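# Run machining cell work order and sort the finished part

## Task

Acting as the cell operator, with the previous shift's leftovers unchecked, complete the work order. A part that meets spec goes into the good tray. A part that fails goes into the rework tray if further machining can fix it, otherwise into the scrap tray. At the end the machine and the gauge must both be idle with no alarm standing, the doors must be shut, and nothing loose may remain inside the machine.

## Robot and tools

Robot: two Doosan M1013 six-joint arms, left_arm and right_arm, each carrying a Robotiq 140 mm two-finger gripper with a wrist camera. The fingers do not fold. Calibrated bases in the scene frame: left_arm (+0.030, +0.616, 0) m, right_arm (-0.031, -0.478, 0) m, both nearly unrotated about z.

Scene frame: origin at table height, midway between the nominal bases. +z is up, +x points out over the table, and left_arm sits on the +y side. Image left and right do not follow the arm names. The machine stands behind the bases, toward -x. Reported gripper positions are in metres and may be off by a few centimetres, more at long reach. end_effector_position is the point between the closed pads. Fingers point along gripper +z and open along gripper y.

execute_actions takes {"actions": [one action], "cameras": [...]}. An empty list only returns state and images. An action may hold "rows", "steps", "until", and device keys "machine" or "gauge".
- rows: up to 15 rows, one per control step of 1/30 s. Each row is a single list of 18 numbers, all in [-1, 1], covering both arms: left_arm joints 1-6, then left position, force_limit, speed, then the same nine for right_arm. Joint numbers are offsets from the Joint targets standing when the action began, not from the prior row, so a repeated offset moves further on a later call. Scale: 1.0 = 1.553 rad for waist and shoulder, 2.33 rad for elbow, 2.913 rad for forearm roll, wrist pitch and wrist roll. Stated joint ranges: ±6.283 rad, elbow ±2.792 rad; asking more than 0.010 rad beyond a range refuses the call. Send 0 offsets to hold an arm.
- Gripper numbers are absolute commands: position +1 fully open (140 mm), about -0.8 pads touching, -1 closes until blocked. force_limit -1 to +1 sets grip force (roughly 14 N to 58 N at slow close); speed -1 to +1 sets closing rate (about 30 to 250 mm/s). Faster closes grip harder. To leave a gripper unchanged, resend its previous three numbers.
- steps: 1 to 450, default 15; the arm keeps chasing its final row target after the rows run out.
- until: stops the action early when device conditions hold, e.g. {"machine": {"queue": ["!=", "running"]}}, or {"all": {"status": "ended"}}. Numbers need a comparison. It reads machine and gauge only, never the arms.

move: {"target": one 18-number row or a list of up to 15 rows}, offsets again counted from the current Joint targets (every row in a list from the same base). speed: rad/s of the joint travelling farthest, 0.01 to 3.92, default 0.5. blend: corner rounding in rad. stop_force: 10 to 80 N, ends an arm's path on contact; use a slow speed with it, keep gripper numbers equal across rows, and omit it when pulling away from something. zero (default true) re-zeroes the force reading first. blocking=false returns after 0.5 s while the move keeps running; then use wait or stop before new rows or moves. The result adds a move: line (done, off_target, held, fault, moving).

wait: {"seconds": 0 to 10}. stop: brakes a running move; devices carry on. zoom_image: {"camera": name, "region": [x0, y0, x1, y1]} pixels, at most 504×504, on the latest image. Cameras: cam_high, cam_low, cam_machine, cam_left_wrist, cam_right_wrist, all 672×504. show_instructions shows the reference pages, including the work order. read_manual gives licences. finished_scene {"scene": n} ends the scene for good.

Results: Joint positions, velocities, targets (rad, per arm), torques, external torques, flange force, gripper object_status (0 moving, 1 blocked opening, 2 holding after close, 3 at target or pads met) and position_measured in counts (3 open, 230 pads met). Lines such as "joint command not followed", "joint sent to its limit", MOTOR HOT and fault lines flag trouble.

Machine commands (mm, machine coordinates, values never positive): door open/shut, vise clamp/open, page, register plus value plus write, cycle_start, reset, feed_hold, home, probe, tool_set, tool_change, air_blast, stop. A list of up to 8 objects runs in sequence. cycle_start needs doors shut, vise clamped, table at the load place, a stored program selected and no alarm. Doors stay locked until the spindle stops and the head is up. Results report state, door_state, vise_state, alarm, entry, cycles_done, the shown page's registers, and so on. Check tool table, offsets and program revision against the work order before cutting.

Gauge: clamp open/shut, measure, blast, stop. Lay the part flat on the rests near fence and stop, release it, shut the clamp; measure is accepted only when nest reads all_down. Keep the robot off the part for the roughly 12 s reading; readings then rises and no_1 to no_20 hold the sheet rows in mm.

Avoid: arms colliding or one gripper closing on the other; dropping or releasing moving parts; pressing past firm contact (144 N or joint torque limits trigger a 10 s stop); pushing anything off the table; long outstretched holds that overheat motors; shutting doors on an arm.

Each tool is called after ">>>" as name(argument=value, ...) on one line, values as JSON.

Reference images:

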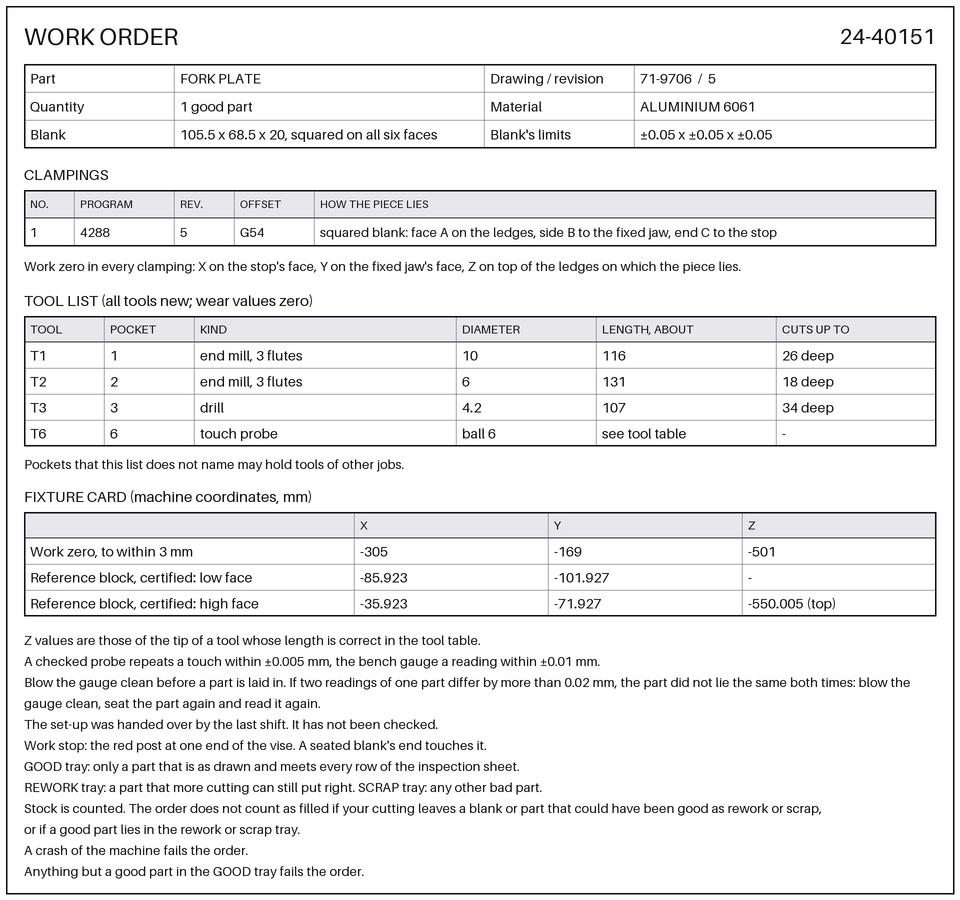

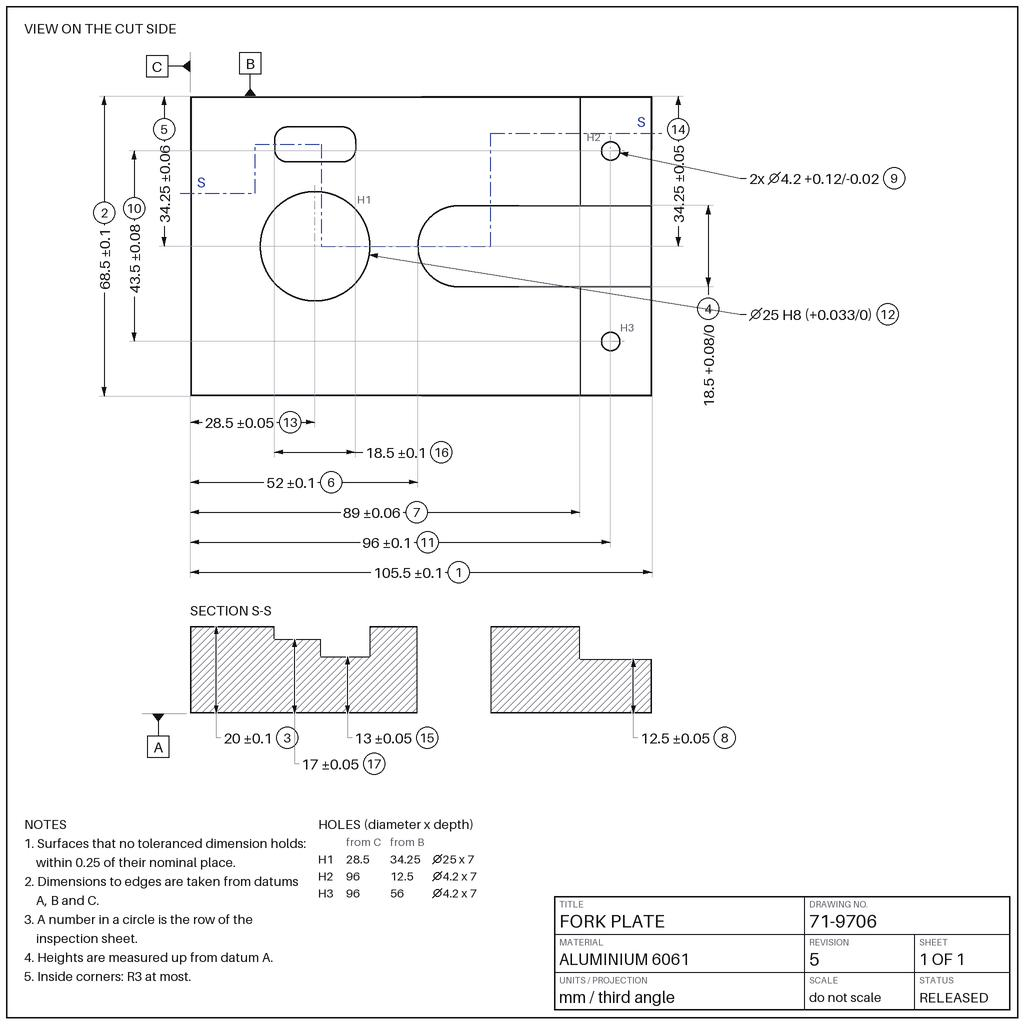

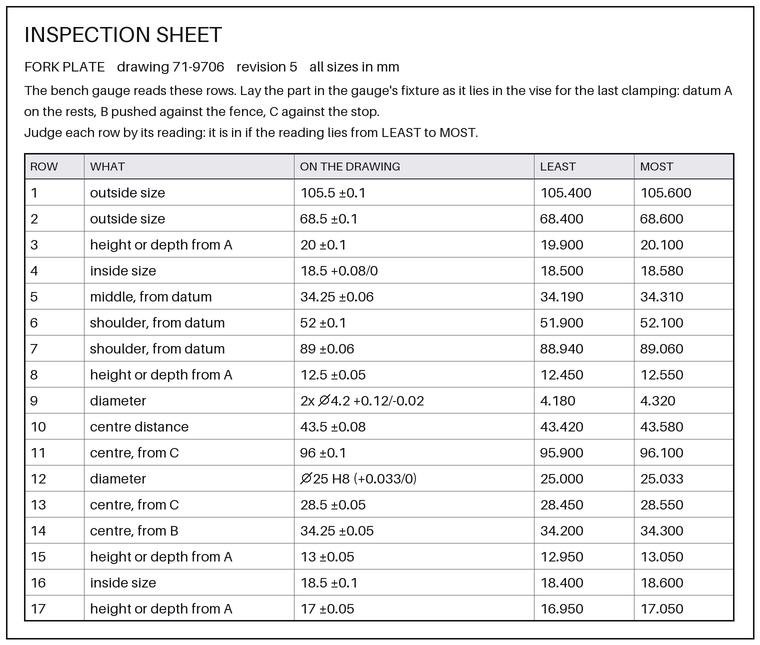

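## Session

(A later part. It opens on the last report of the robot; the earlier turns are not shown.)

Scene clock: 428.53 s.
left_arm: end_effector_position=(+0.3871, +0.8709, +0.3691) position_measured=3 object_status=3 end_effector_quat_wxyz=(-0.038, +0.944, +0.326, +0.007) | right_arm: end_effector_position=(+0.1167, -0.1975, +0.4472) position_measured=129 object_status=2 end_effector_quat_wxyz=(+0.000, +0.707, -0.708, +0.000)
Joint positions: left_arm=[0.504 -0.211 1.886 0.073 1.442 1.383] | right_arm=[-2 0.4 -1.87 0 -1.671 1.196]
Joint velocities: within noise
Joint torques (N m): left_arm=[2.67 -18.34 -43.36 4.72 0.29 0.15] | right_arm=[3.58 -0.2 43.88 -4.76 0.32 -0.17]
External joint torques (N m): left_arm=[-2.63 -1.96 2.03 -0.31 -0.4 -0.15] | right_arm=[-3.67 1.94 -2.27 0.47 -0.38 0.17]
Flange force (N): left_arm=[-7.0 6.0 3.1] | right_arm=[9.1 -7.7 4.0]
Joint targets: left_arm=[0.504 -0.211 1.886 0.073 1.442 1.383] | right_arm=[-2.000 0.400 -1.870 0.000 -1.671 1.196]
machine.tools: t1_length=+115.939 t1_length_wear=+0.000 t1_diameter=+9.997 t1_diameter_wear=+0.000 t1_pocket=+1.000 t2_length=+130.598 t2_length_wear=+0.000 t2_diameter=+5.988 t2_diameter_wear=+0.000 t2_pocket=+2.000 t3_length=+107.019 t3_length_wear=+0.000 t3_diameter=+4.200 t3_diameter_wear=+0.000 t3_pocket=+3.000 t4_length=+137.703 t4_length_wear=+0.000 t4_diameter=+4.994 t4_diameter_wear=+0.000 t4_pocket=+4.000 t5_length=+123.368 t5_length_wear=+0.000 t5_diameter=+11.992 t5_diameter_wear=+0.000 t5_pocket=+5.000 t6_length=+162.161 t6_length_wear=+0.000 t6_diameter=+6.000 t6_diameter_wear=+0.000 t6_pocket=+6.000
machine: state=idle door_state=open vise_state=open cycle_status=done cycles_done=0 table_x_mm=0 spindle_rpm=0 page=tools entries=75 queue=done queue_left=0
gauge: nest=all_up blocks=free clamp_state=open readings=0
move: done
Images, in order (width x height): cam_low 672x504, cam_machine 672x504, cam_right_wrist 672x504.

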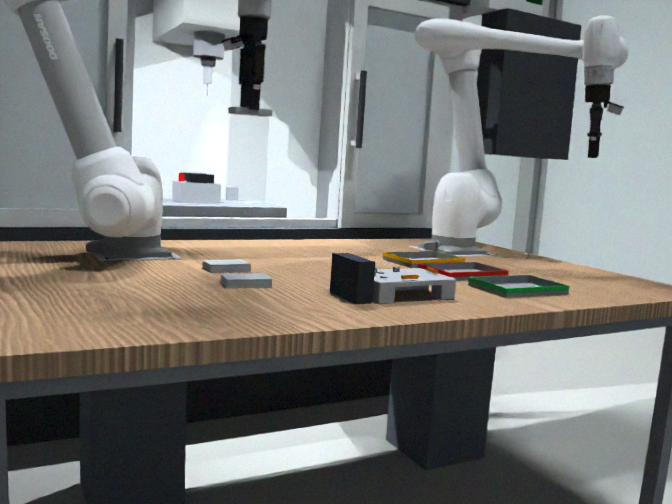

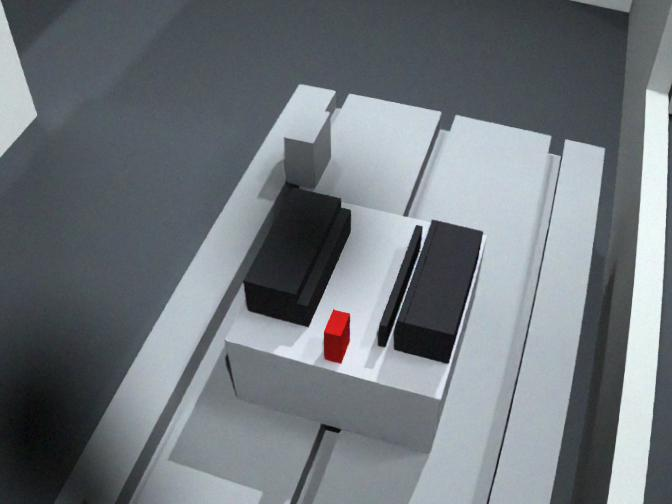

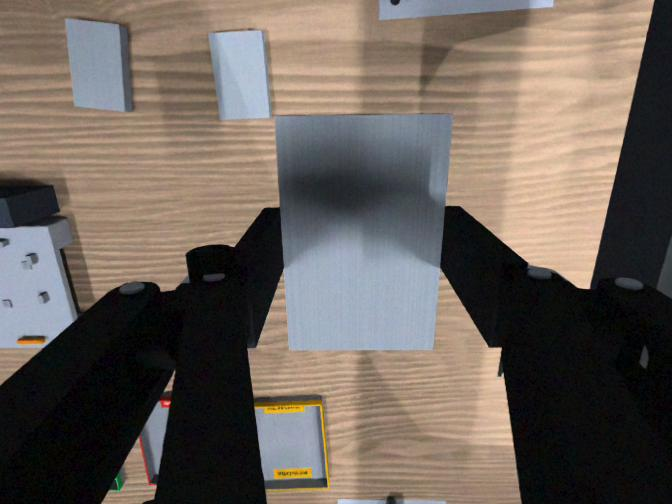

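>>> execute_actions(actions=[{"machine":[{"door":"shut","page":"measuring"},{"air_blast":true},{"register":"probe_x","value":-253,"write":true},{"register":"probe_y","value":-172.8,"write":true},{"register":"probe_z","value":-496,"write":true},{"register":"probe_move_y","value":0,"write":true},{"register":"probe_move_z","value":-14,"write":true},{"probe":true}],"gauge":{"blast":true},"steps":450,"until":{"machine":{"queue":["!=","running"]}}}], cameras=[])

>>> execute_actions(actions=[{"machine":[{"register":"probe_x","value":-294,"write":true},{"probe":true}],"steps":450,"until":{"machine":{"queue":["!=","running"]}}}], cameras=[])

>>> execute_actions(actions=[{"machine":[{"register":"probe_x","value":-208,"write":true},{"probe":true}],"steps":450,"until":{"machine":{"queue":["!=","running"]}}}], cameras=[])

>>> execute_actions(actions=[{"machine":[{"register":"probe_x","value":-292,"write":true},{"register":"probe_y","value":-201,"write":true},{"register":"probe_z","value":-500,"write":true},{"register":"probe_move_z","value":0,"write":true},{"register":"probe_move_x","value":-20,"write":true},{"probe":true}],"steps":450,"until":{"machine":{"queue":["!=","running"]}}}], cameras=[])

>>> execute_actions(actions=[{"machine":[{"register":"probe_x","value":-253,"write":true},{"register":"probe_y","value":-188,"write":true},{"register":"probe_z","value":-497.5,"write":true},{"register":"probe_move_x","value":0,"write":true},{"register":"probe_move_y","value":25,"write":true},{"probe":true}],"steps":450,"until":{"machine":{"queue":["!=","running"]}}}], cameras=[])

Scene clock: 457.23 s.
left_arm: end_effector_position=(+0.3871, +0.8709, +0.3691) position_measured=3 object_status=3 end_effector_quat_wxyz=(-0.038, +0.944, +0.326, +0.007) | right_arm: end_effector_position=(+0.1168, -0.1975, +0.4472) position_measured=129 object_status=2 end_effector_quat_wxyz=(+0.000, +0.707, -0.708, +0.000)
Joint positions: left_arm=[0.504 -0.211 1.886 0.073 1.442 1.383] | right_arm=[-2 0.4 -1.87 0 -1.671 1.196]
Joint velocities: within noise
Joint torques (N m): left_arm=[2.35 -18.06 -43.41 4.73 0.29 0.15] | right_arm=[2.17 -0.77 43.77 -4.72 0.31 -0.12]
External joint torques (N m): left_arm=[-2.31 -2.23 2.07 -0.32 -0.4 -0.15] | right_arm=[-2.31 2.62 -2.12 0.42 -0.38 0.12]
Flange force (N): left_arm=[-7.4 5.2 3.2] | right_arm=[8.5 -3.3 3.8]
Joint targets: left_arm=[0.504 -0.211 1.886 0.073 1.442 1.383] | right_arm=[-2.000 0.400 -1.870 0.000 -1.671 1.196]
Tool commands: left_gripper/position=+1.0 left_gripper/force_limit=+1.0 left_gripper/speed=+1.0 right_gripper/position=-1.0 right_gripper/force_limit=+0.0 right_gripper/speed=-1.0
machine.measuring: probe_x=-253.000 probe_y=-172.800 probe_z=-496.000 probe_move_x=+0.000 probe_move_y=+0.000 probe_move_z=-14.000 probe_radius=+2.990 probe_off_x=+0.000 probe_off_y=+0.000 setter_z=-520.000 probe_touched=+1 probe_found_x=-253.000 probe_found_y=-172.800 probe_found_z=-502.798 set_length=+107.023 set_diameter=+4.200
machine: state=idle door_state=shut vise_state=open cycle_status=done cycles_done=0 table_x_mm=0 spindle_rpm=0 page=measuring entries=82 queue=done queue_left=0
gauge: nest=all_up blocks=free clamp_state=open message=taken readings=0
No camera images: "cameras" was empty.

Scene clock: 464.80 s.
left_arm: end_effector_position=(+0.3871, +0.8709, +0.3691) position_measured=3 object_status=3 end_effector_quat_wxyz=(-0.038, +0.944, +0.326, +0.007) | right_arm: end_effector_position=(+0.1168, -0.1975, +0.4472) position_measured=129 object_status=2 end_effector_quat_wxyz=(+0.000, +0.707, -0.708, +0.000)
Joint positions: left_arm=[0.504 -0.211 1.886 0.073 1.442 1.383] | right_arm=[-2 0.4 -1.87 0 -1.671 1.196]
Joint velocities: within noise
Joint torques (N m): left_arm=[2.58 -18.39 -43.37 4.76 0.31 0.15] | right_arm=[2.46 -0.81 44.01 -4.75 0.28 -0.08]
External joint torques (N m): left_arm=[-2.54 -1.93 2.08 -0.36 -0.42 -0.15] | right_arm=[-2.57 2.41 -2.5 0.45 -0.35 0.08]
Flange force (N): left_arm=[-7.0 5.8 3.3] | right_arm=[8.8 -4.2 4.5]
Joint targets: left_arm=[0.504 -0.211 1.886 0.073 1.442 1.383] | right_arm=[-2.000 0.400 -1.870 0.000 -1.671 1.196]
Tool commands: left_gripper/position=+1.0 left_gripper/force_limit=+1.0 left_gripper/speed=+1.0 right_gripper/position=-1.0 right_gripper/force_limit=+0.0 right_gripper/speed=-1.0
machine.measuring: probe_x=-294.000 probe_y=-172.800 probe_z=-496.000 probe_move_x=+0.000 probe_move_y=+0.000 probe_move_z=-14.000 probe_radius=+2.990 probe_off_x=+0.000 probe_off_y=+0.000 setter_z=-520.000 probe_touched=+1 probe_found_x=-294.000 probe_found_y=-172.800 probe_found_z=-502.800 set_length=+107.023 set_diameter=+4.200
machine: state=idle door_state=shut vise_state=open cycle_status=done cycles_done=0 table_x_mm=0 spindle_rpm=0 page=measuring entries=84 queue=done queue_left=0
gauge: nest=all_up blocks=free clamp_state=open message=taken readings=0
No camera images: "cameras" was empty.

Scene clock: 472.20 s.
left_arm: end_effector_position=(+0.3871, +0.8709, +0.3691) position_measured=3 object_status=3 end_effector_quat_wxyz=(-0.038, +0.944, +0.326, +0.007) | right_arm: end_effector_position=(+0.1168, -0.1975, +0.4472) position_measured=129 object_status=2 end_effector_quat_wxyz=(+0.000, +0.707, -0.708, +0.000)
Joint positions: left_arm=[0.504 -0.211 1.886 0.073 1.442 1.383] | right_arm=[-2 0.4 -1.87 0 -1.671 1.196]
Joint velocities: within noise
Joint torques (N m): left_arm=[2.41 -18.34 -43.37 4.74 0.33 0.11] | right_arm=[2.35 -0.52 43.96 -4.77 0.32 -0.17]
External joint torques (N m): left_arm=[-2.41 -1.71 2.09 -0.34 -0.44 -0.11] | right_arm=[-2.5 2.48 -2.14 0.45 -0.39 0.17]
Flange force (N): left_arm=[-6.6 5.4 3.4] | right_arm=[8.5 -3.8 3.8]
Joint targets: left_arm=[0.504 -0.211 1.886 0.073 1.442 1.383] | right_arm=[-2.000 0.400 -1.870 0.000 -1.671 1.196]
Tool commands: left_gripper/position=+1.0 left_gripper/force_limit=+1.0 left_gripper/speed=+1.0 right_gripper/position=-1.0 right_gripper/force_limit=+0.0 right_gripper/speed=-1.0
machine.measuring: probe_x=-208.000 probe_y=-172.800 probe_z=-496.000 probe_move_x=+0.000 probe_move_y=+0.000 probe_move_z=-14.000 probe_radius=+2.990 probe_off_x=+0.000 probe_off_y=+0.000 setter_z=-520.000 probe_touched=+1 probe_found_x=-208.000 probe_found_y=-172.800 probe_found_z=-502.800 set_length=+107.023 set_diameter=+4.200
machine: state=idle door_state=shut vise_state=open cycle_status=done cycles_done=0 table_x_mm=0 spindle_rpm=0 page=measuring entries=86 queue=done queue_left=0
gauge: nest=all_up blocks=free clamp_state=open message=taken readings=0
No camera images: "cameras" was empty.

Scene clock: 481.43 s.
left_arm: end_effector_position=(+0.3871, +0.8709, +0.3691) position_measured=3 object_status=3 end_effector_quat_wxyz=(-0.038, +0.944, +0.326, +0.007) | right_arm: end_effector_position=(+0.1168, -0.1975, +0.4472) position_measured=129 object_status=2 end_effector_quat_wxyz=(+0.000, +0.707, -0.708, +0.000)
Joint positions: left_arm=[0.504 -0.211 1.886 0.073 1.442 1.383] | right_arm=[-2 0.4 -1.87 0 -1.671 1.196]
Joint velocities: within noise
Joint torques (N m): left_arm=[2.25 -18.07 -43.34 4.73 0.29 0.12] | right_arm=[1.89 -0.72 43.81 -4.74 0.32 -0.13]
External joint torques (N m): left_arm=[-2.23 -2.13 2.03 -0.33 -0.4 -0.13] | right_arm=[-2.02 2.49 -2.23 0.45 -0.39 0.13]
Flange force (N): left_arm=[-7.1 5.0 3.2] | right_arm=[8.1 -2.5 4.0]
Joint targets: left_arm=[0.504 -0.211 1.886 0.073 1.442 1.383] | right_arm=[-2.000 0.400 -1.870 0.000 -1.671 1.196]
Tool commands: left_gripper/position=+1.0 left_gripper/force_limit=+1.0 left_gripper/speed=+1.0 right_gripper/position=-1.0 right_gripper/force_limit=+0.0 right_gripper/speed=-1.0
machine.measuring: probe_x=-292.000 probe_y=-201.000 probe_z=-500.000 probe_move_x=-20.000 probe_move_y=+0.000 probe_move_z=+0.000 probe_radius=+2.990 probe_off_x=+0.000 probe_off_y=+0.000 setter_z=-520.000 probe_touched=+1 probe_found_x=-306.749 probe_found_y=-201.000 probe_found_z=-500.000 set_length=+107.023 set_diameter=+4.200
machine: state=idle door_state=shut vise_state=open cycle_status=done cycles_done=0 table_x_mm=0 spindle_rpm=0 page=measuring entries=92 queue=done queue_left=0
gauge: nest=all_up blocks=free clamp_state=open message=taken readings=0
No camera images: "cameras" was empty.

Scene clock: 491.10 s.
left_arm: end_effector_position=(+0.3871, +0.8709, +0.3691) position_measured=3 object_status=3 end_effector_quat_wxyz=(-0.038, +0.944, +0.326, +0.007) | right_arm: end_effector_position=(+0.1168, -0.1975, +0.4472) position_measured=129 object_status=2 end_effector_quat_wxyz=(+0.000, +0.707, -0.708, +0.000)
Joint positions: left_arm=[0.504 -0.211 1.886 0.073 1.442 1.383] | right_arm=[-2 0.4 -1.87 0 -1.671 1.196]
Joint velocities: within noise
Joint torques (N m): left_arm=[2.54 -18.45 -43.28 4.69 0.31 0.12] | right_arm=[2.1 -0.43 44.04 -4.76 0.27 -0.11]
External joint torques (N m): left_arm=[-2.5 -1.79 1.97 -0.29 -0.42 -0.13] | right_arm=[-2.21 2.03 -2.49 0.47 -0.33 0.11]
Flange force (N): left_arm=[-6.6 5.7 3.1] | right_arm=[7.8 -3.4 4.5]
Joint targets: left_arm=[0.504 -0.211 1.886 0.073 1.442 1.383] | right_arm=[-2.000 0.400 -1.870 0.000 -1.671 1.196]
Tool commands: left_gripper/position=+1.0 left_gripper/force_limit=+1.0 left_gripper/speed=+1.0 right_gripper/position=-1.0 right_gripper/force_limit=+0.0 right_gripper/speed=-1.0
machine.measuring: probe_x=-253.000 probe_y=-188.000 probe_z=-497.500 probe_move_x=+0.000 probe_move_y=+25.000 probe_move_z=+0.000 probe_radius=+2.990 probe_off_x=+0.000 probe_off_y=+0.000 setter_z=-520.000 probe_touched=+1 probe_found_x=-253.000 probe_found_y=-168.750 probe_found_z=-497.500 set_length=+107.023 set_diameter=+4.200
machine: state=idle door_state=shut vise_state=open cycle_status=done cycles_done=0 table_x_mm=0 spindle_rpm=0 page=measuring entries=98 queue=done queue_left=0
gauge: nest=all_up blocks=free clamp_state=open message=taken readings=0
No camera images: "cameras" was empty.

>>> move(target=[0,0,0,0,0,0,1,1,1, -0.0708,-0.7031,0.3112,0,0.1256,-0.0381,-1,0,-1], speed=0.4, cameras=["cam_high","cam_right_wrist"])

Scene clock: 508.60 s.
left_arm: end_effector_position=(+0.3871, +0.8709, +0.3691) position_measured=3 object_status=3 end_effector_quat_wxyz=(-0.038, +0.944, +0.326, +0.007) | right_arm: end_effector_position=(+0.4362, +0.3326, +0.1502) position_measured=129 object_status=2 end_effector_quat_wxyz=(+0.001, +0.707, -0.707, +0.000)
Joint positions: left_arm=[0.504 -0.211 1.886 0.073 1.442 1.383] | right_arm=[-2.11 -0.692 -1.145 0 -1.306 1.085]
Joint velocities: within noise
Joint torques (N m): left_arm=[2.58 -18.2 -43.31 4.73 0.27 0.17] | right_arm=[2.06 104.64 42.63 -4.63 0.23 -0.12]
External joint torques (N m): left_arm=[-2.51 -2.3 1.94 -0.32 -0.37 -0.17] | right_arm=[-2.31 1.48 -2.63 0.49 -0.31 0.12]
Flange force (N): left_arm=[-7.5 5.7 2.9] | right_arm=[9.7 2.9 1.6]
Joint targets: left_arm=[0.504 -0.211 1.886 0.073 1.442 1.383] | right_arm=[-2.110 -0.692 -1.145 0.000 -1.306 1.085]
machine.measuring: probe_x=-253.000 probe_y=-188.000 probe_z=-497.500 probe_move_x=+0.000 probe_move_y=+25.000 probe_move_z=+0.000 probe_radius=+2.990 probe_off_x=+0.000 probe_off_y=+0.000 setter_z=-520.000 probe_touched=+1 probe_found_x=-253.000 probe_found_y=-168.750 probe_found_z=-497.500 set_length=+107.023 set_diameter=+4.200
machine: state=idle door_state=shut vise_state=open cycle_status=done cycles_done=0 table_x_mm=0 spindle_rpm=0 page=measuring entries=98 queue=done queue_left=0
gauge: nest=all_up blocks=free clamp_state=open message=taken readings=0
move: done
Images, in order (width x height): cam_high 672x504, cam_right_wrist 672x504.

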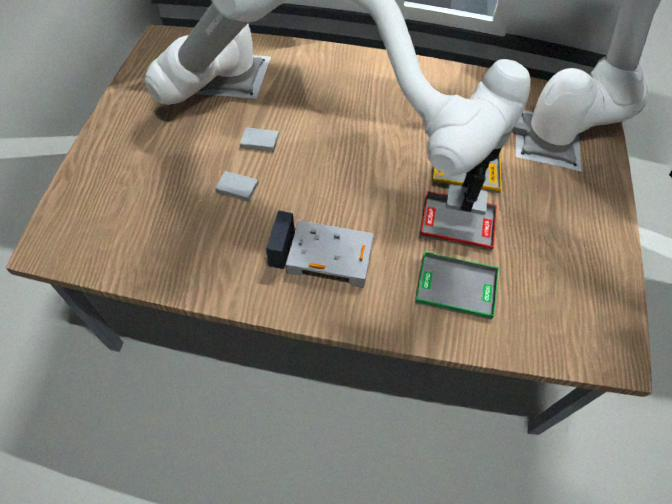

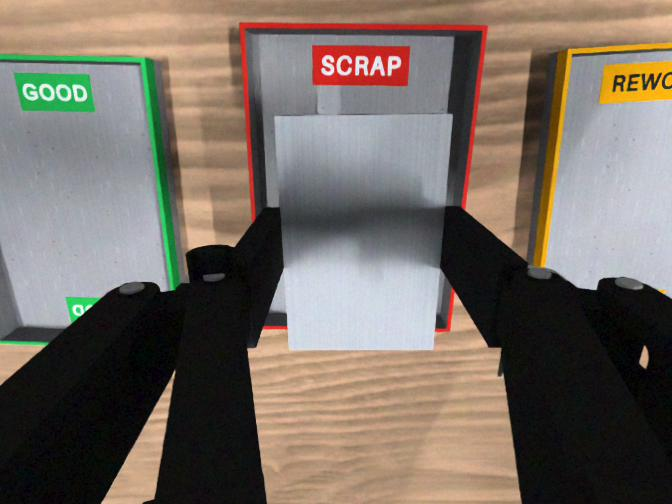

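>>> move(target=[0,0,0,0,0,0,1,1,1, 0,-0.0332,-0.0343,0,0.0452,0,-1,0,-1], speed=0.1, cameras=[])

>>> move(target=[0,0,0,0,0,0,1,1,1, 0,-0.011,-0.0075,0,0.0119,0,-1,0,-1], speed=0.012, stop_force=12, cameras=["cam_right_wrist"])

>>> move(target=[0,0,0,0,0,0,1,1,1, 0,0,0,0,0,0,0.135,0,-1], cameras=["cam_right_wrist"])

Scene clock: 519.43 s.
left_arm: end_effector_position=(+0.3871, +0.8709, +0.3691) position_measured=3 object_status=3 end_effector_quat_wxyz=(-0.038, +0.944, +0.326, +0.007) | right_arm: end_effector_position=(+0.4363, +0.3328, +0.0597) position_measured=129 object_status=2 end_effector_quat_wxyz=(+0.000, +0.707, -0.707, +0.000)
Joint positions: left_arm=[0.504 -0.211 1.886 0.073 1.442 1.383] | right_arm=[-2.11 -0.744 -1.225 0 -1.174 1.085]
Joint velocities: within noise
Joint torques (N m): left_arm=[2.65 -18.46 -43.37 4.71 0.35 0.12] | right_arm=[1.72 106.34 39.67 -4.43 0.52 -0.16]
External joint torques (N m): left_arm=[-2.65 -1.63 2.08 -0.3 -0.46 -0.13] | right_arm=[-1.97 2.48 -1.15 0.44 -0.58 0.16]
Flange force (N): left_arm=[-6.5 6.0 3.4] | right_arm=[6.5 1.5 -1.6]
Joint targets: left_arm=[0.504 -0.211 1.886 0.073 1.442 1.383] | right_arm=[-2.110 -0.744 -1.225 0.000 -1.174 1.085]
machine.measuring: probe_x=-253.000 probe_y=-188.000 probe_z=-497.500 probe_move_x=+0.000 probe_move_y=+25.000 probe_move_z=+0.000 probe_radius=+2.990 probe_off_x=+0.000 probe_off_y=+0.000 setter_z=-520.000 probe_touched=+1 probe_found_x=-253.000 probe_found_y=-168.750 probe_found_z=-497.500 set_length=+107.023 set_diameter=+4.200
machine: state=idle door_state=shut vise_state=open cycle_status=done cycles_done=0 table_x_mm=0 spindle_rpm=0 page=measuring entries=98 queue=done queue_left=0
gauge: nest=all_up blocks=free clamp_state=open message=taken readings=0
move: done
No camera images: "cameras" was empty.

Scene clock: 521.67 s.
left_arm: end_effector_position=(+0.3871, +0.8709, +0.3691) position_measured=3 object_status=3 end_effector_quat_wxyz=(-0.038, +0.944, +0.326, +0.007) | right_arm: end_effector_position=(+0.4364, +0.3329, +0.0460) position_measured=129 object_status=2 end_effector_quat_wxyz=(+0.000, +0.707, -0.707, +0.000)
Joint positions: left_arm=[0.504 -0.211 1.886 0.073 1.442 1.383] | right_arm=[-2.11 -0.753 -1.235 0 -1.155 1.085]
Joint velocities: within noise
Joint torques (N m): left_arm=[2.33 -18.25 -43.1 4.74 0.33 0.16] | right_arm=[1.69 83.85 31.3 -4.27 2.96 -0.15]
External joint torques (N m): left_arm=[-2.35 -1.65 1.85 -0.34 -0.45 -0.16] | right_arm=[-1.93 25.08 6.72 0.34 -3.04 0.15]
Flange force (N): left_arm=[-6.1 5.4 3.0] | right_arm=[14.8 6.3 -26.2]
Joint targets: left_arm=[0.504 -0.211 1.886 0.073 1.442 1.383] | right_arm=[-2.110 -0.753 -1.235 0.000 -1.155 1.085]
machine.measuring: probe_x=-253.000 probe_y=-188.000 probe_z=-497.500 probe_move_x=+0.000 probe_move_y=+25.000 probe_move_z=+0.000 probe_radius=+2.990 probe_off_x=+0.000 probe_off_y=+0.000 setter_z=-520.000 probe_touched=+1 probe_found_x=-253.000 probe_found_y=-168.750 probe_found_z=-497.500 set_length=+107.023 set_diameter=+4.200
machine: state=idle door_state=shut vise_state=open cycle_status=done cycles_done=0 table_x_mm=0 spindle_rpm=0 page=measuring entries=98 queue=done queue_left=0
gauge: nest=all_up blocks=free clamp_state=open message=taken readings=0
move: contact (right_arm); right_arm: the wrist pitch is farthest, 0.015 rad from its target
Images, in order (width x height): cam_right_wrist 672x504.

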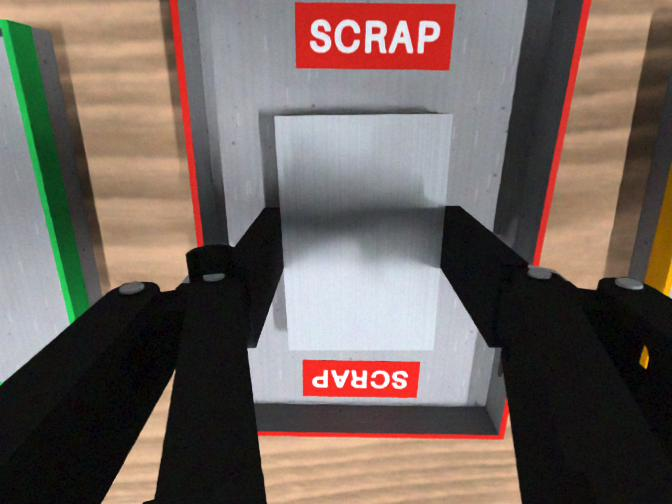

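Scene clock: 522.30 s.
left_arm: end_effector_position=(+0.3871, +0.8709, +0.3691) position_measured=3 object_status=3 end_effector_quat_wxyz=(-0.038, +0.944, +0.326, +0.007) | right_arm: end_effector_position=(+0.4364, +0.3329, +0.0459) position_measured=112 object_status=0 end_effector_quat_wxyz=(+0.000, +0.707, -0.707, +0.000)
Joint positions: left_arm=[0.504 -0.211 1.886 0.073 1.442 1.383] | right_arm=[-2.11 -0.753 -1.235 0 -1.155 1.085]
Joint velocities: within noise
Joint torques (N m): left_arm=[2.38 -17.99 -43.36 4.7 0.27 0.14] | right_arm=[1.86 103.69 38.36 -4.39 0.3 -0.11]
External joint torques (N m): left_arm=[-2.38 -2.01 2.06 -0.29 -0.39 -0.14] | right_arm=[-2.09 5.37 -0.17 0.44 -0.36 0.11]
Flange force (N): left_arm=[-7.1 5.4 3.2] | right_arm=[8.3 2.3 -4.1]
Joint targets: left_arm=[0.504 -0.211 1.886 0.073 1.442 1.383] | right_arm=[-2.110 -0.753 -1.235 0.000 -1.155 1.085]
machine.measuring: probe_x=-253.000 probe_y=-188.000 probe_z=-497.500 probe_move_x=+0.000 probe_move_y=+25.000 probe_move_z=+0.000 probe_radius=+2.990 probe_off_x=+0.000 probe_off_y=+0.000 setter_z=-520.000 probe_touched=+1 probe_found_x=-253.000 probe_found_y=-168.750 probe_found_z=-497.500 set_length=+107.023 set_diameter=+4.200
machine: state=idle door_state=shut vise_state=open cycle_status=done cycles_done=0 table_x_mm=0 spindle_rpm=0 page=measuring entries=98 queue=done queue_left=0
gauge: nest=all_up blocks=free clamp_state=open message=taken readings=0
move: done
Images, in order (width x height): cam_right_wrist 672x504.

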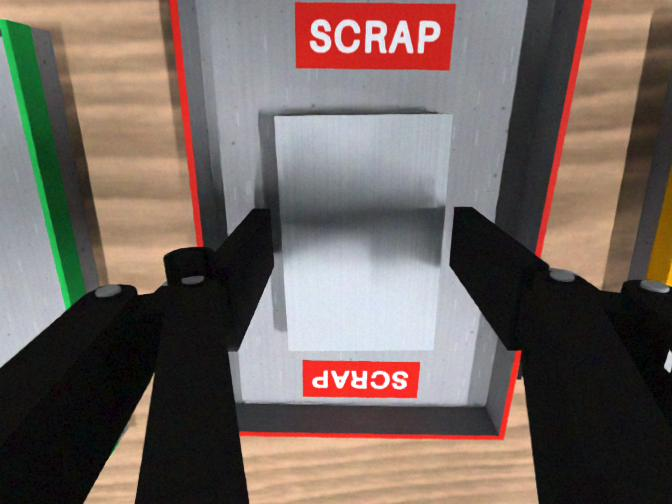

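>>> move(target=[[0,0,0,0,0,0,1,1,1, 0,0.0393,0.0386,0,-0.0515,0,0.135,0,-1],[0,0,0,0,0,0,1,1,1, -0.4108,0.5164,-0.2888,0,-0.0436,-0.2187,0.3,0,-0.5]], speed=[0.08,0.5], cameras=["cam_high","cam_right_wrist"])

Scene clock: 541.63 s.
left_arm: end_effector_position=(+0.3871, +0.8709, +0.3691) position_measured=3 object_status=3 end_effector_quat_wxyz=(-0.038, +0.944, +0.326, +0.007) | right_arm: end_effector_position=(+0.4404, -0.2902, +0.2806) position_measured=91 object_status=3 end_effector_quat_wxyz=(-0.001, +0.707, -0.708, +0.000)
Joint positions: left_arm=[0.504 -0.211 1.886 0.073 1.442 1.383] | right_arm=[-2.748 0.049 -1.908 0 -1.282 0.448]
Joint velocities: within noise
Joint torques (N m): left_arm=[2.18 -18.34 -43.23 4.72 0.29 0.12] | right_arm=[2.21 31.16 40.46 -4.6 0.38 -0.1]
External joint torques (N m): left_arm=[-2.19 -1.59 1.94 -0.31 -0.41 -0.12] | right_arm=[-2.36 3.99 -0.32 0.42 -0.41 0.1]
Flange force (N): left_arm=[-6.1 5.0 3.2] | right_arm=[6.7 4.6 -2.3]
Joint targets: left_arm=[0.504 -0.211 1.886 0.073 1.442 1.383] | right_arm=[-2.748 0.049 -1.908 0.000 -1.282 0.448]
machine.measuring: probe_x=-253.000 probe_y=-188.000 probe_z=-497.500 probe_move_x=+0.000 probe_move_y=+25.000 probe_move_z=+0.000 probe_radius=+2.990 probe_off_x=+0.000 probe_off_y=+0.000 setter_z=-520.000 probe_touched=+1 probe_found_x=-253.000 probe_found_y=-168.750 probe_found_z=-497.500 set_length=+107.023 set_diameter=+4.200
machine: state=idle door_state=shut vise_state=open cycle_status=done cycles_done=0 table_x_mm=0 spindle_rpm=0 page=measuring entries=98 queue=done queue_left=0
gauge: nest=all_up blocks=free clamp_state=open message=taken readings=0
move: done
Images, in order (width x height): cam_high 672x504, cam_right_wrist 672x504.

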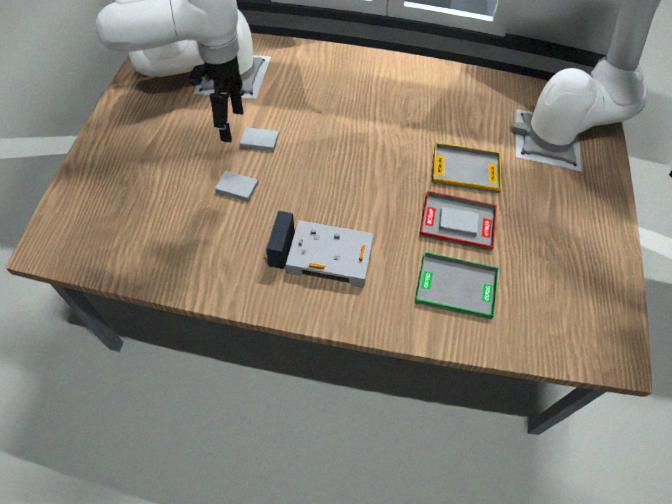

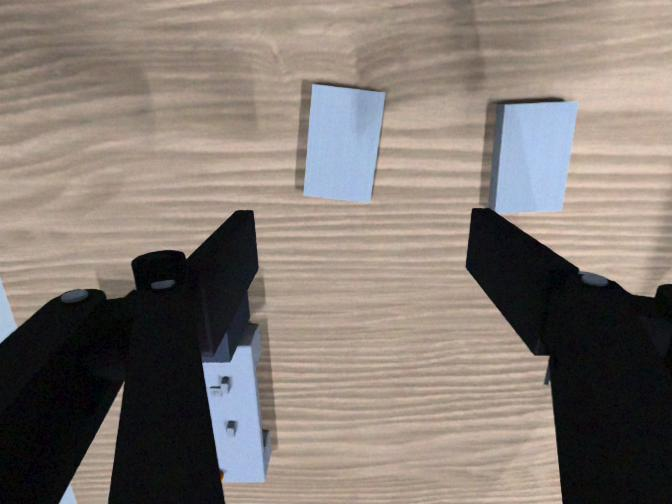

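>>> move(target=[0,0,0,0,0,0,1,1,1, -0.0268,-0.0781,-0.0843,0,0.1089,0.0189,0.3,0,-0.5], speed=0.2, cameras=["cam_right_wrist"])

Scene clock: 566.37 s.
left_arm: end_effector_position=(+0.3871, +0.8709, +0.3691) position_measured=3 object_status=3 end_effector_quat_wxyz=(-0.038, +0.944, +0.326, +0.007) | right_arm: end_effector_position=(+0.4466, -0.3105, +0.1203) position_measured=91 object_status=3 end_effector_quat_wxyz=(+0.000, -0.672, +0.741, +0.000)
Joint positions: left_arm=[0.504 -0.211 1.886 0.073 1.442 1.383] | right_arm=[-2.79 -0.072 -2.104 0 -0.965 0.503]
Joint velocities: within noise
Joint torques (N m): left_arm=[2.28 -18.29 -43.2 4.74 0.33 0.1] | right_arm=[1.98 37.94 33.76 -4.03 0.37 -0.12]
External joint torques (N m): left_arm=[-2.24 -1.95 1.88 -0.34 -0.44 -0.1] | right_arm=[-2.19 4.14 0.59 0.46 -0.4 0.12]
Flange force (N): left_arm=[-6.6 5.0 3.0] | right_arm=[5.8 2.8 -5.9]
Joint targets: left_arm=[0.504 -0.211 1.886 0.073 1.442 1.383] | right_arm=[-2.790 -0.072 -2.104 0.000 -0.965 0.503]
machine.measuring: probe_x=-253.000 probe_y=-188.000 probe_z=-497.500 probe_move_x=+0.000 probe_move_y=+25.000 probe_move_z=+0.000 probe_radius=+2.990 probe_off_x=+0.000 probe_off_y=+0.000 setter_z=-520.000 probe_touched=+1 probe_found_x=-253.000 probe_found_y=-168.750 probe_found_z=-497.500 set_length=+107.023 set_diameter=+4.200
machine: state=idle door_state=shut vise_state=open cycle_status=done cycles_done=0 table_x_mm=0 spindle_rpm=0 page=measuring entries=98 queue=done queue_left=0
gauge: nest=all_up blocks=free clamp_state=open message=taken readings=0
move: done
Images, in order (width x height): cam_right_wrist 672x504.

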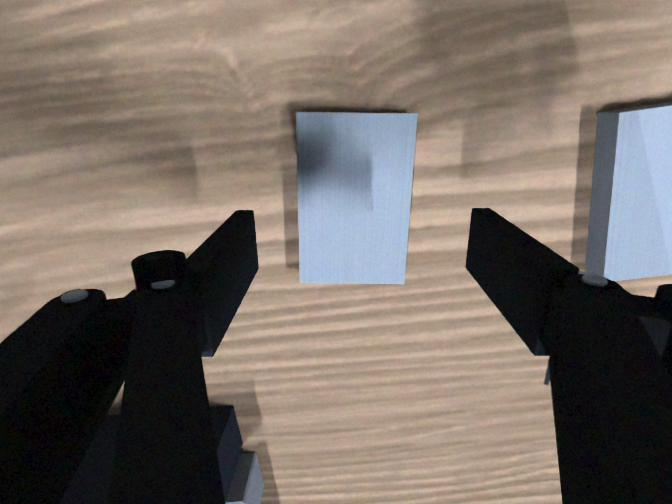

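>>> move(target=[0,0,0,0,0,0,1,1,1, 0,-0.0639,-0.0311,0,0.0587,0,0.3,0,-0.5], speed=0.06, stop_force=15, cameras=["cam_right_wrist"])

Scene clock: 578.13 s.
left_arm: end_effector_position=(+0.3871, +0.8709, +0.3691) position_measured=3 object_status=3 end_effector_quat_wxyz=(-0.038, +0.944, +0.326, +0.007) | right_arm: end_effector_position=(+0.4463, -0.3106, +0.0389) position_measured=91 object_status=3 end_effector_quat_wxyz=(+0.000, -0.672, +0.741, +0.000)
Joint positions: left_arm=[0.504 -0.211 1.886 0.073 1.442 1.383] | right_arm=[-2.79 -0.171 -2.176 0 -0.794 0.503]
Joint velocities: within noise
Joint torques (N m): left_arm=[2.37 -18.29 -43.42 4.71 0.31 0.14] | right_arm=[1.82 43.59 29.53 -3.55 0.33 -0.08]
External joint torques (N m): left_arm=[-2.38 -1.7 2.13 -0.3 -0.42 -0.15] | right_arm=[-2 3.75 0.12 0.47 -0.38 0.08]
Flange force (N): left_arm=[-6.6 5.5 3.4] | right_arm=[5.4 2.6 -6.1]
Joint targets: left_arm=[0.504 -0.211 1.886 0.073 1.442 1.383] | right_arm=[-2.790 -0.171 -2.176 0.000 -0.794 0.503]
machine.measuring: probe_x=-253.000 probe_y=-188.000 probe_z=-497.500 probe_move_x=+0.000 probe_move_y=+25.000 probe_move_z=+0.000 probe_radius=+2.990 probe_off_x=+0.000 probe_off_y=+0.000 setter_z=-520.000 probe_touched=+1 probe_found_x=-253.000 probe_found_y=-168.750 probe_found_z=-497.500 set_length=+107.023 set_diameter=+4.200
machine: state=idle door_state=shut vise_state=open cycle_status=done cycles_done=0 table_x_mm=0 spindle_rpm=0 page=measuring entries=98 queue=done queue_left=0
gauge: nest=all_up blocks=free clamp_state=open message=taken readings=0
move: done
Images, in order (width x height): cam_right_wrist 672x504.

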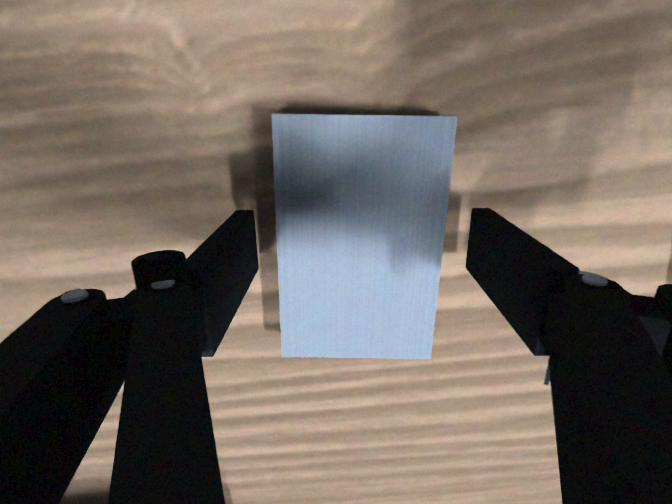

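>>> move(target=[0,0,0,0,0,0,1,1,1, 0,0,0,0,0,0,-1,0,-1], cameras=[])

>>> wait(seconds=1, cameras=["cam_right_wrist"])

Scene clock: 586.23 s.
left_arm: end_effector_position=(+0.3871, +0.8709, +0.3691) position_measured=3 object_status=3 end_effector_quat_wxyz=(-0.038, +0.944, +0.326, +0.007) | right_arm: end_effector_position=(+0.4463, -0.3106, +0.0389) position_measured=128 object_status=0 end_effector_quat_wxyz=(+0.000, -0.672, +0.741, +0.000)
Joint positions: left_arm=[0.504 -0.211 1.886 0.073 1.442 1.383] | right_arm=[-2.79 -0.171 -2.176 0 -0.794 0.503]
Joint velocities: within noise
Joint torques (N m): left_arm=[2.33 -18.15 -43.3 4.72 0.34 0.13] | right_arm=[2.39 29.14 20.9 -3.55 2.19 -0.31]
External joint torques (N m): left_arm=[-2.36 -1.63 2.08 -0.33 -0.45 -0.13] | right_arm=[-2.6 18.51 8.89 0.45 -2.22 0.31]
Flange force (N): left_arm=[-6.4 5.4 3.4] | right_arm=[7.9 6.3 -37.1]
Joint targets: left_arm=[0.504 -0.211 1.886 0.073 1.442 1.383] | right_arm=[-2.790 -0.171 -2.176 0.000 -0.794 0.503]
machine.measuring: probe_x=-253.000 probe_y=-188.000 probe_z=-497.500 probe_move_x=+0.000 probe_move_y=+25.000 probe_move_z=+0.000 probe_radius=+2.990 probe_off_x=+0.000 probe_off_y=+0.000 setter_z=-520.000 probe_touched=+1 probe_found_x=-253.000 probe_found_y=-168.750 probe_found_z=-497.500 set_length=+107.023 set_diameter=+4.200
machine: state=idle door_state=shut vise_state=open cycle_status=done cycles_done=0 table_x_mm=0 spindle_rpm=0 page=measuring entries=98 queue=done queue_left=0
gauge: nest=all_up blocks=free clamp_state=open message=taken readings=0
move: done
No camera images: "cameras" was empty.

Scene clock: 587.23 s.
left_arm: end_effector_position=(+0.3871, +0.8709, +0.3691) position_measured=3 object_status=3 end_effector_quat_wxyz=(-0.038, +0.944, +0.326, +0.007) | right_arm: end_effector_position=(+0.4463, -0.3106, +0.0389) position_measured=128 object_status=2 end_effector_quat_wxyz=(+0.000, -0.672, +0.741, +0.000)
Joint positions: left_arm=[0.504 -0.211 1.886 0.073 1.442 1.383] | right_arm=[-2.79 -0.171 -2.176 0 -0.794 0.503]
Joint velocities: within noise
Joint torques (N m): left_arm=[2.22 -18.21 -43.48 4.73 0.28 0.1] | right_arm=[2.46 29.39 21.31 -3.55 2.27 -0.35]
External joint torques (N m): left_arm=[-2.16 -2.22 2.09 -0.32 -0.39 -0.1] | right_arm=[-2.68 18.21 8.33 0.47 -2.31 0.35]
Flange force (N): left_arm=[-7.3 4.7 3.2] | right_arm=[8.2 6.7 -36.4]
Joint targets: left_arm=[0.504 -0.211 1.886 0.073 1.442 1.383] | right_arm=[-2.790 -0.171 -2.176 0.000 -0.794 0.503]
Tool commands: left_gripper/position=+1.0 left_gripper/force_limit=+1.0 left_gripper/speed=+1.0 right_gripper/position=-1.0 right_gripper/force_limit=+0.0 right_gripper/speed=-1.0
machine.measuring: probe_x=-253.000 probe_y=-188.000 probe_z=-497.500 probe_move_x=+0.000 probe_move_y=+25.000 probe_move_z=+0.000 probe_radius=+2.990 probe_off_x=+0.000 probe_off_y=+0.000 setter_z=-520.000 probe_touched=+1 probe_found_x=-253.000 probe_found_y=-168.750 probe_found_z=-497.500 set_length=+107.023 set_diameter=+4.200
machine: state=idle door_state=shut vise_state=open cycle_status=done cycles_done=0 table_x_mm=0 spindle_rpm=0 page=measuring entries=98 queue=done queue_left=0
gauge: nest=all_up blocks=free clamp_state=open message=taken readings=0
wait: 1.00 s
Images, in order (width x height): cam_right_wrist 672x504.

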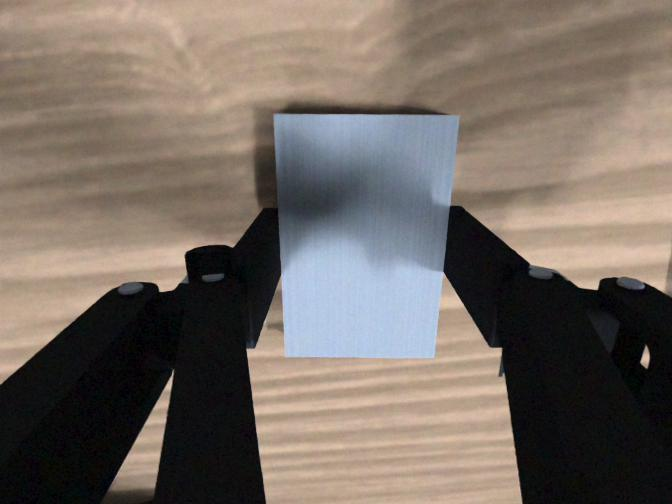

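>>> execute_actions(actions=[{"machine":{"door":"open"},"steps":10}], cameras=[])

>>> move(target=[[0,0,0,0,0,0,1,1,1, 0,0.0636,0.0307,0,-0.0587,0,-1,0,-1],[0,0,0,0,0,0,1,1,1, 0.2833,0.3677,0.1313,0,-0.3011,0.1136,-1,0,-1],[0,0,0,0,0,0,1,1,1, 0.9916,0.3677,0.1313,0,-0.3011,0.4912,-1,0,-1]], speed=[0.1,0.5,0.6], blend=[0.02,0.1,0], cameras=["cam_right_wrist"])

Scene clock: 621.27 s.
left_arm: end_effector_position=(+0.3871, +0.8709, +0.3691) position_measured=3 object_status=3 end_effector_quat_wxyz=(-0.038, +0.944, +0.326, +0.007) | right_arm: end_effector_position=(+0.4463, -0.3106, +0.0389) position_measured=128 object_status=2 end_effector_quat_wxyz=(+0.000, -0.672, +0.741, +0.000)
Joint positions: left_arm=[0.504 -0.211 1.886 0.073 1.442 1.383] | right_arm=[-2.79 -0.171 -2.176 0 -0.794 0.503]
Joint velocities: within noise
Joint torques (N m): left_arm=[2.47 -18.29 -43.3 4.71 0.31 0.15] | right_arm=[2.64 27.65 19.38 -3.63 1.96 -0.27]
External joint torques (N m): left_arm=[-2.48 -1.67 2.06 -0.31 -0.42 -0.15] | right_arm=[-2.88 20.1 10.35 0.54 -2 0.27]
Flange force (N): left_arm=[-6.5 5.7 3.3] | right_arm=[8.4 5.7 -39.9]
Joint targets: left_arm=[0.504 -0.211 1.886 0.073 1.442 1.383] | right_arm=[-2.790 -0.171 -2.176 0.000 -0.794 0.503]
Tool commands: left_gripper/position=+1.0 left_gripper/force_limit=+1.0 left_gripper/speed=+1.0 right_gripper/position=-1.0 right_gripper/force_limit=+0.0 right_gripper/speed=-1.0
machine.measuring: probe_x=-253.000 probe_y=-188.000 probe_z=-497.500 probe_move_x=+0.000 probe_move_y=+25.000 probe_move_z=+0.000 probe_radius=+2.990 probe_off_x=+0.000 probe_off_y=+0.000 setter_z=-520.000 probe_touched=+1 probe_found_x=-253.000 probe_found_y=-168.750 probe_found_z=-497.500 set_length=+107.023 set_diameter=+4.200
machine: state=idle door_state=between vise_state=open cycle_status=done cycles_done=0 table_x_mm=0 spindle_rpm=0 page=measuring entries=98 queue=running queue_left=0
gauge: nest=all_up blocks=free clamp_state=open message=taken readings=0
No camera images: "cameras" was empty.

Scene clock: 626.73 s.
left_arm: end_effector_position=(+0.3871, +0.8709, +0.3691) position_measured=3 object_status=3 end_effector_quat_wxyz=(-0.038, +0.944, +0.326, +0.007) | right_arm: end_effector_position=(-0.1140, -0.1718, +0.4469) position_measured=128 object_status=2 end_effector_quat_wxyz=(+0.000, +0.711, -0.703, +0.000)
Joint positions: left_arm=[0.504 -0.211 1.886 0.073 1.442 1.383] | right_arm=[-1.25 0.4 -1.87 0 -1.671 1.934]
Joint velocities: within noise
Joint torques (N m): left_arm=[2.42 -18.27 -43.32 4.73 0.33 0.12] | right_arm=[2 -0.07 44.32 -4.72 0.32 0.09]
External joint torques (N m): left_arm=[-2.37 -2.03 1.98 -0.32 -0.44 -0.12] | right_arm=[-2.15 1.79 -2.75 0.47 -0.38 -0.09]
Flange force (N): left_arm=[-7.0 5.3 3.2] | right_arm=[3.2 -8.2 4.9]
Joint targets: left_arm=[0.504 -0.211 1.886 0.073 1.442 1.383] | right_arm=[-1.249 0.400 -1.870 0.000 -1.671 1.934]
machine.measuring: probe_x=-253.000 probe_y=-188.000 probe_z=-497.500 probe_move_x=+0.000 probe_move_y=+25.000 probe_move_z=+0.000 probe_radius=+2.990 probe_off_x=+0.000 probe_off_y=+0.000 setter_z=-520.000 probe_touched=+1 probe_found_x=-253.000 probe_found_y=-168.750 probe_found_z=-497.500 set_length=+107.023 set_diameter=+4.200
machine: state=idle door_state=open vise_state=open cycle_status=done cycles_done=0 table_x_mm=0 spindle_rpm=0 page=measuring entries=98 queue=done queue_left=0
gauge: nest=all_up blocks=free clamp_state=open message=taken readings=0
move: done
Images, in order (width x height): cam_right_wrist 672x504.

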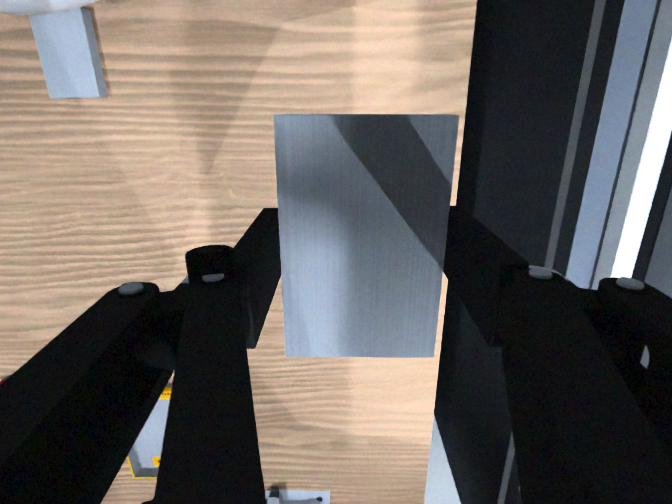

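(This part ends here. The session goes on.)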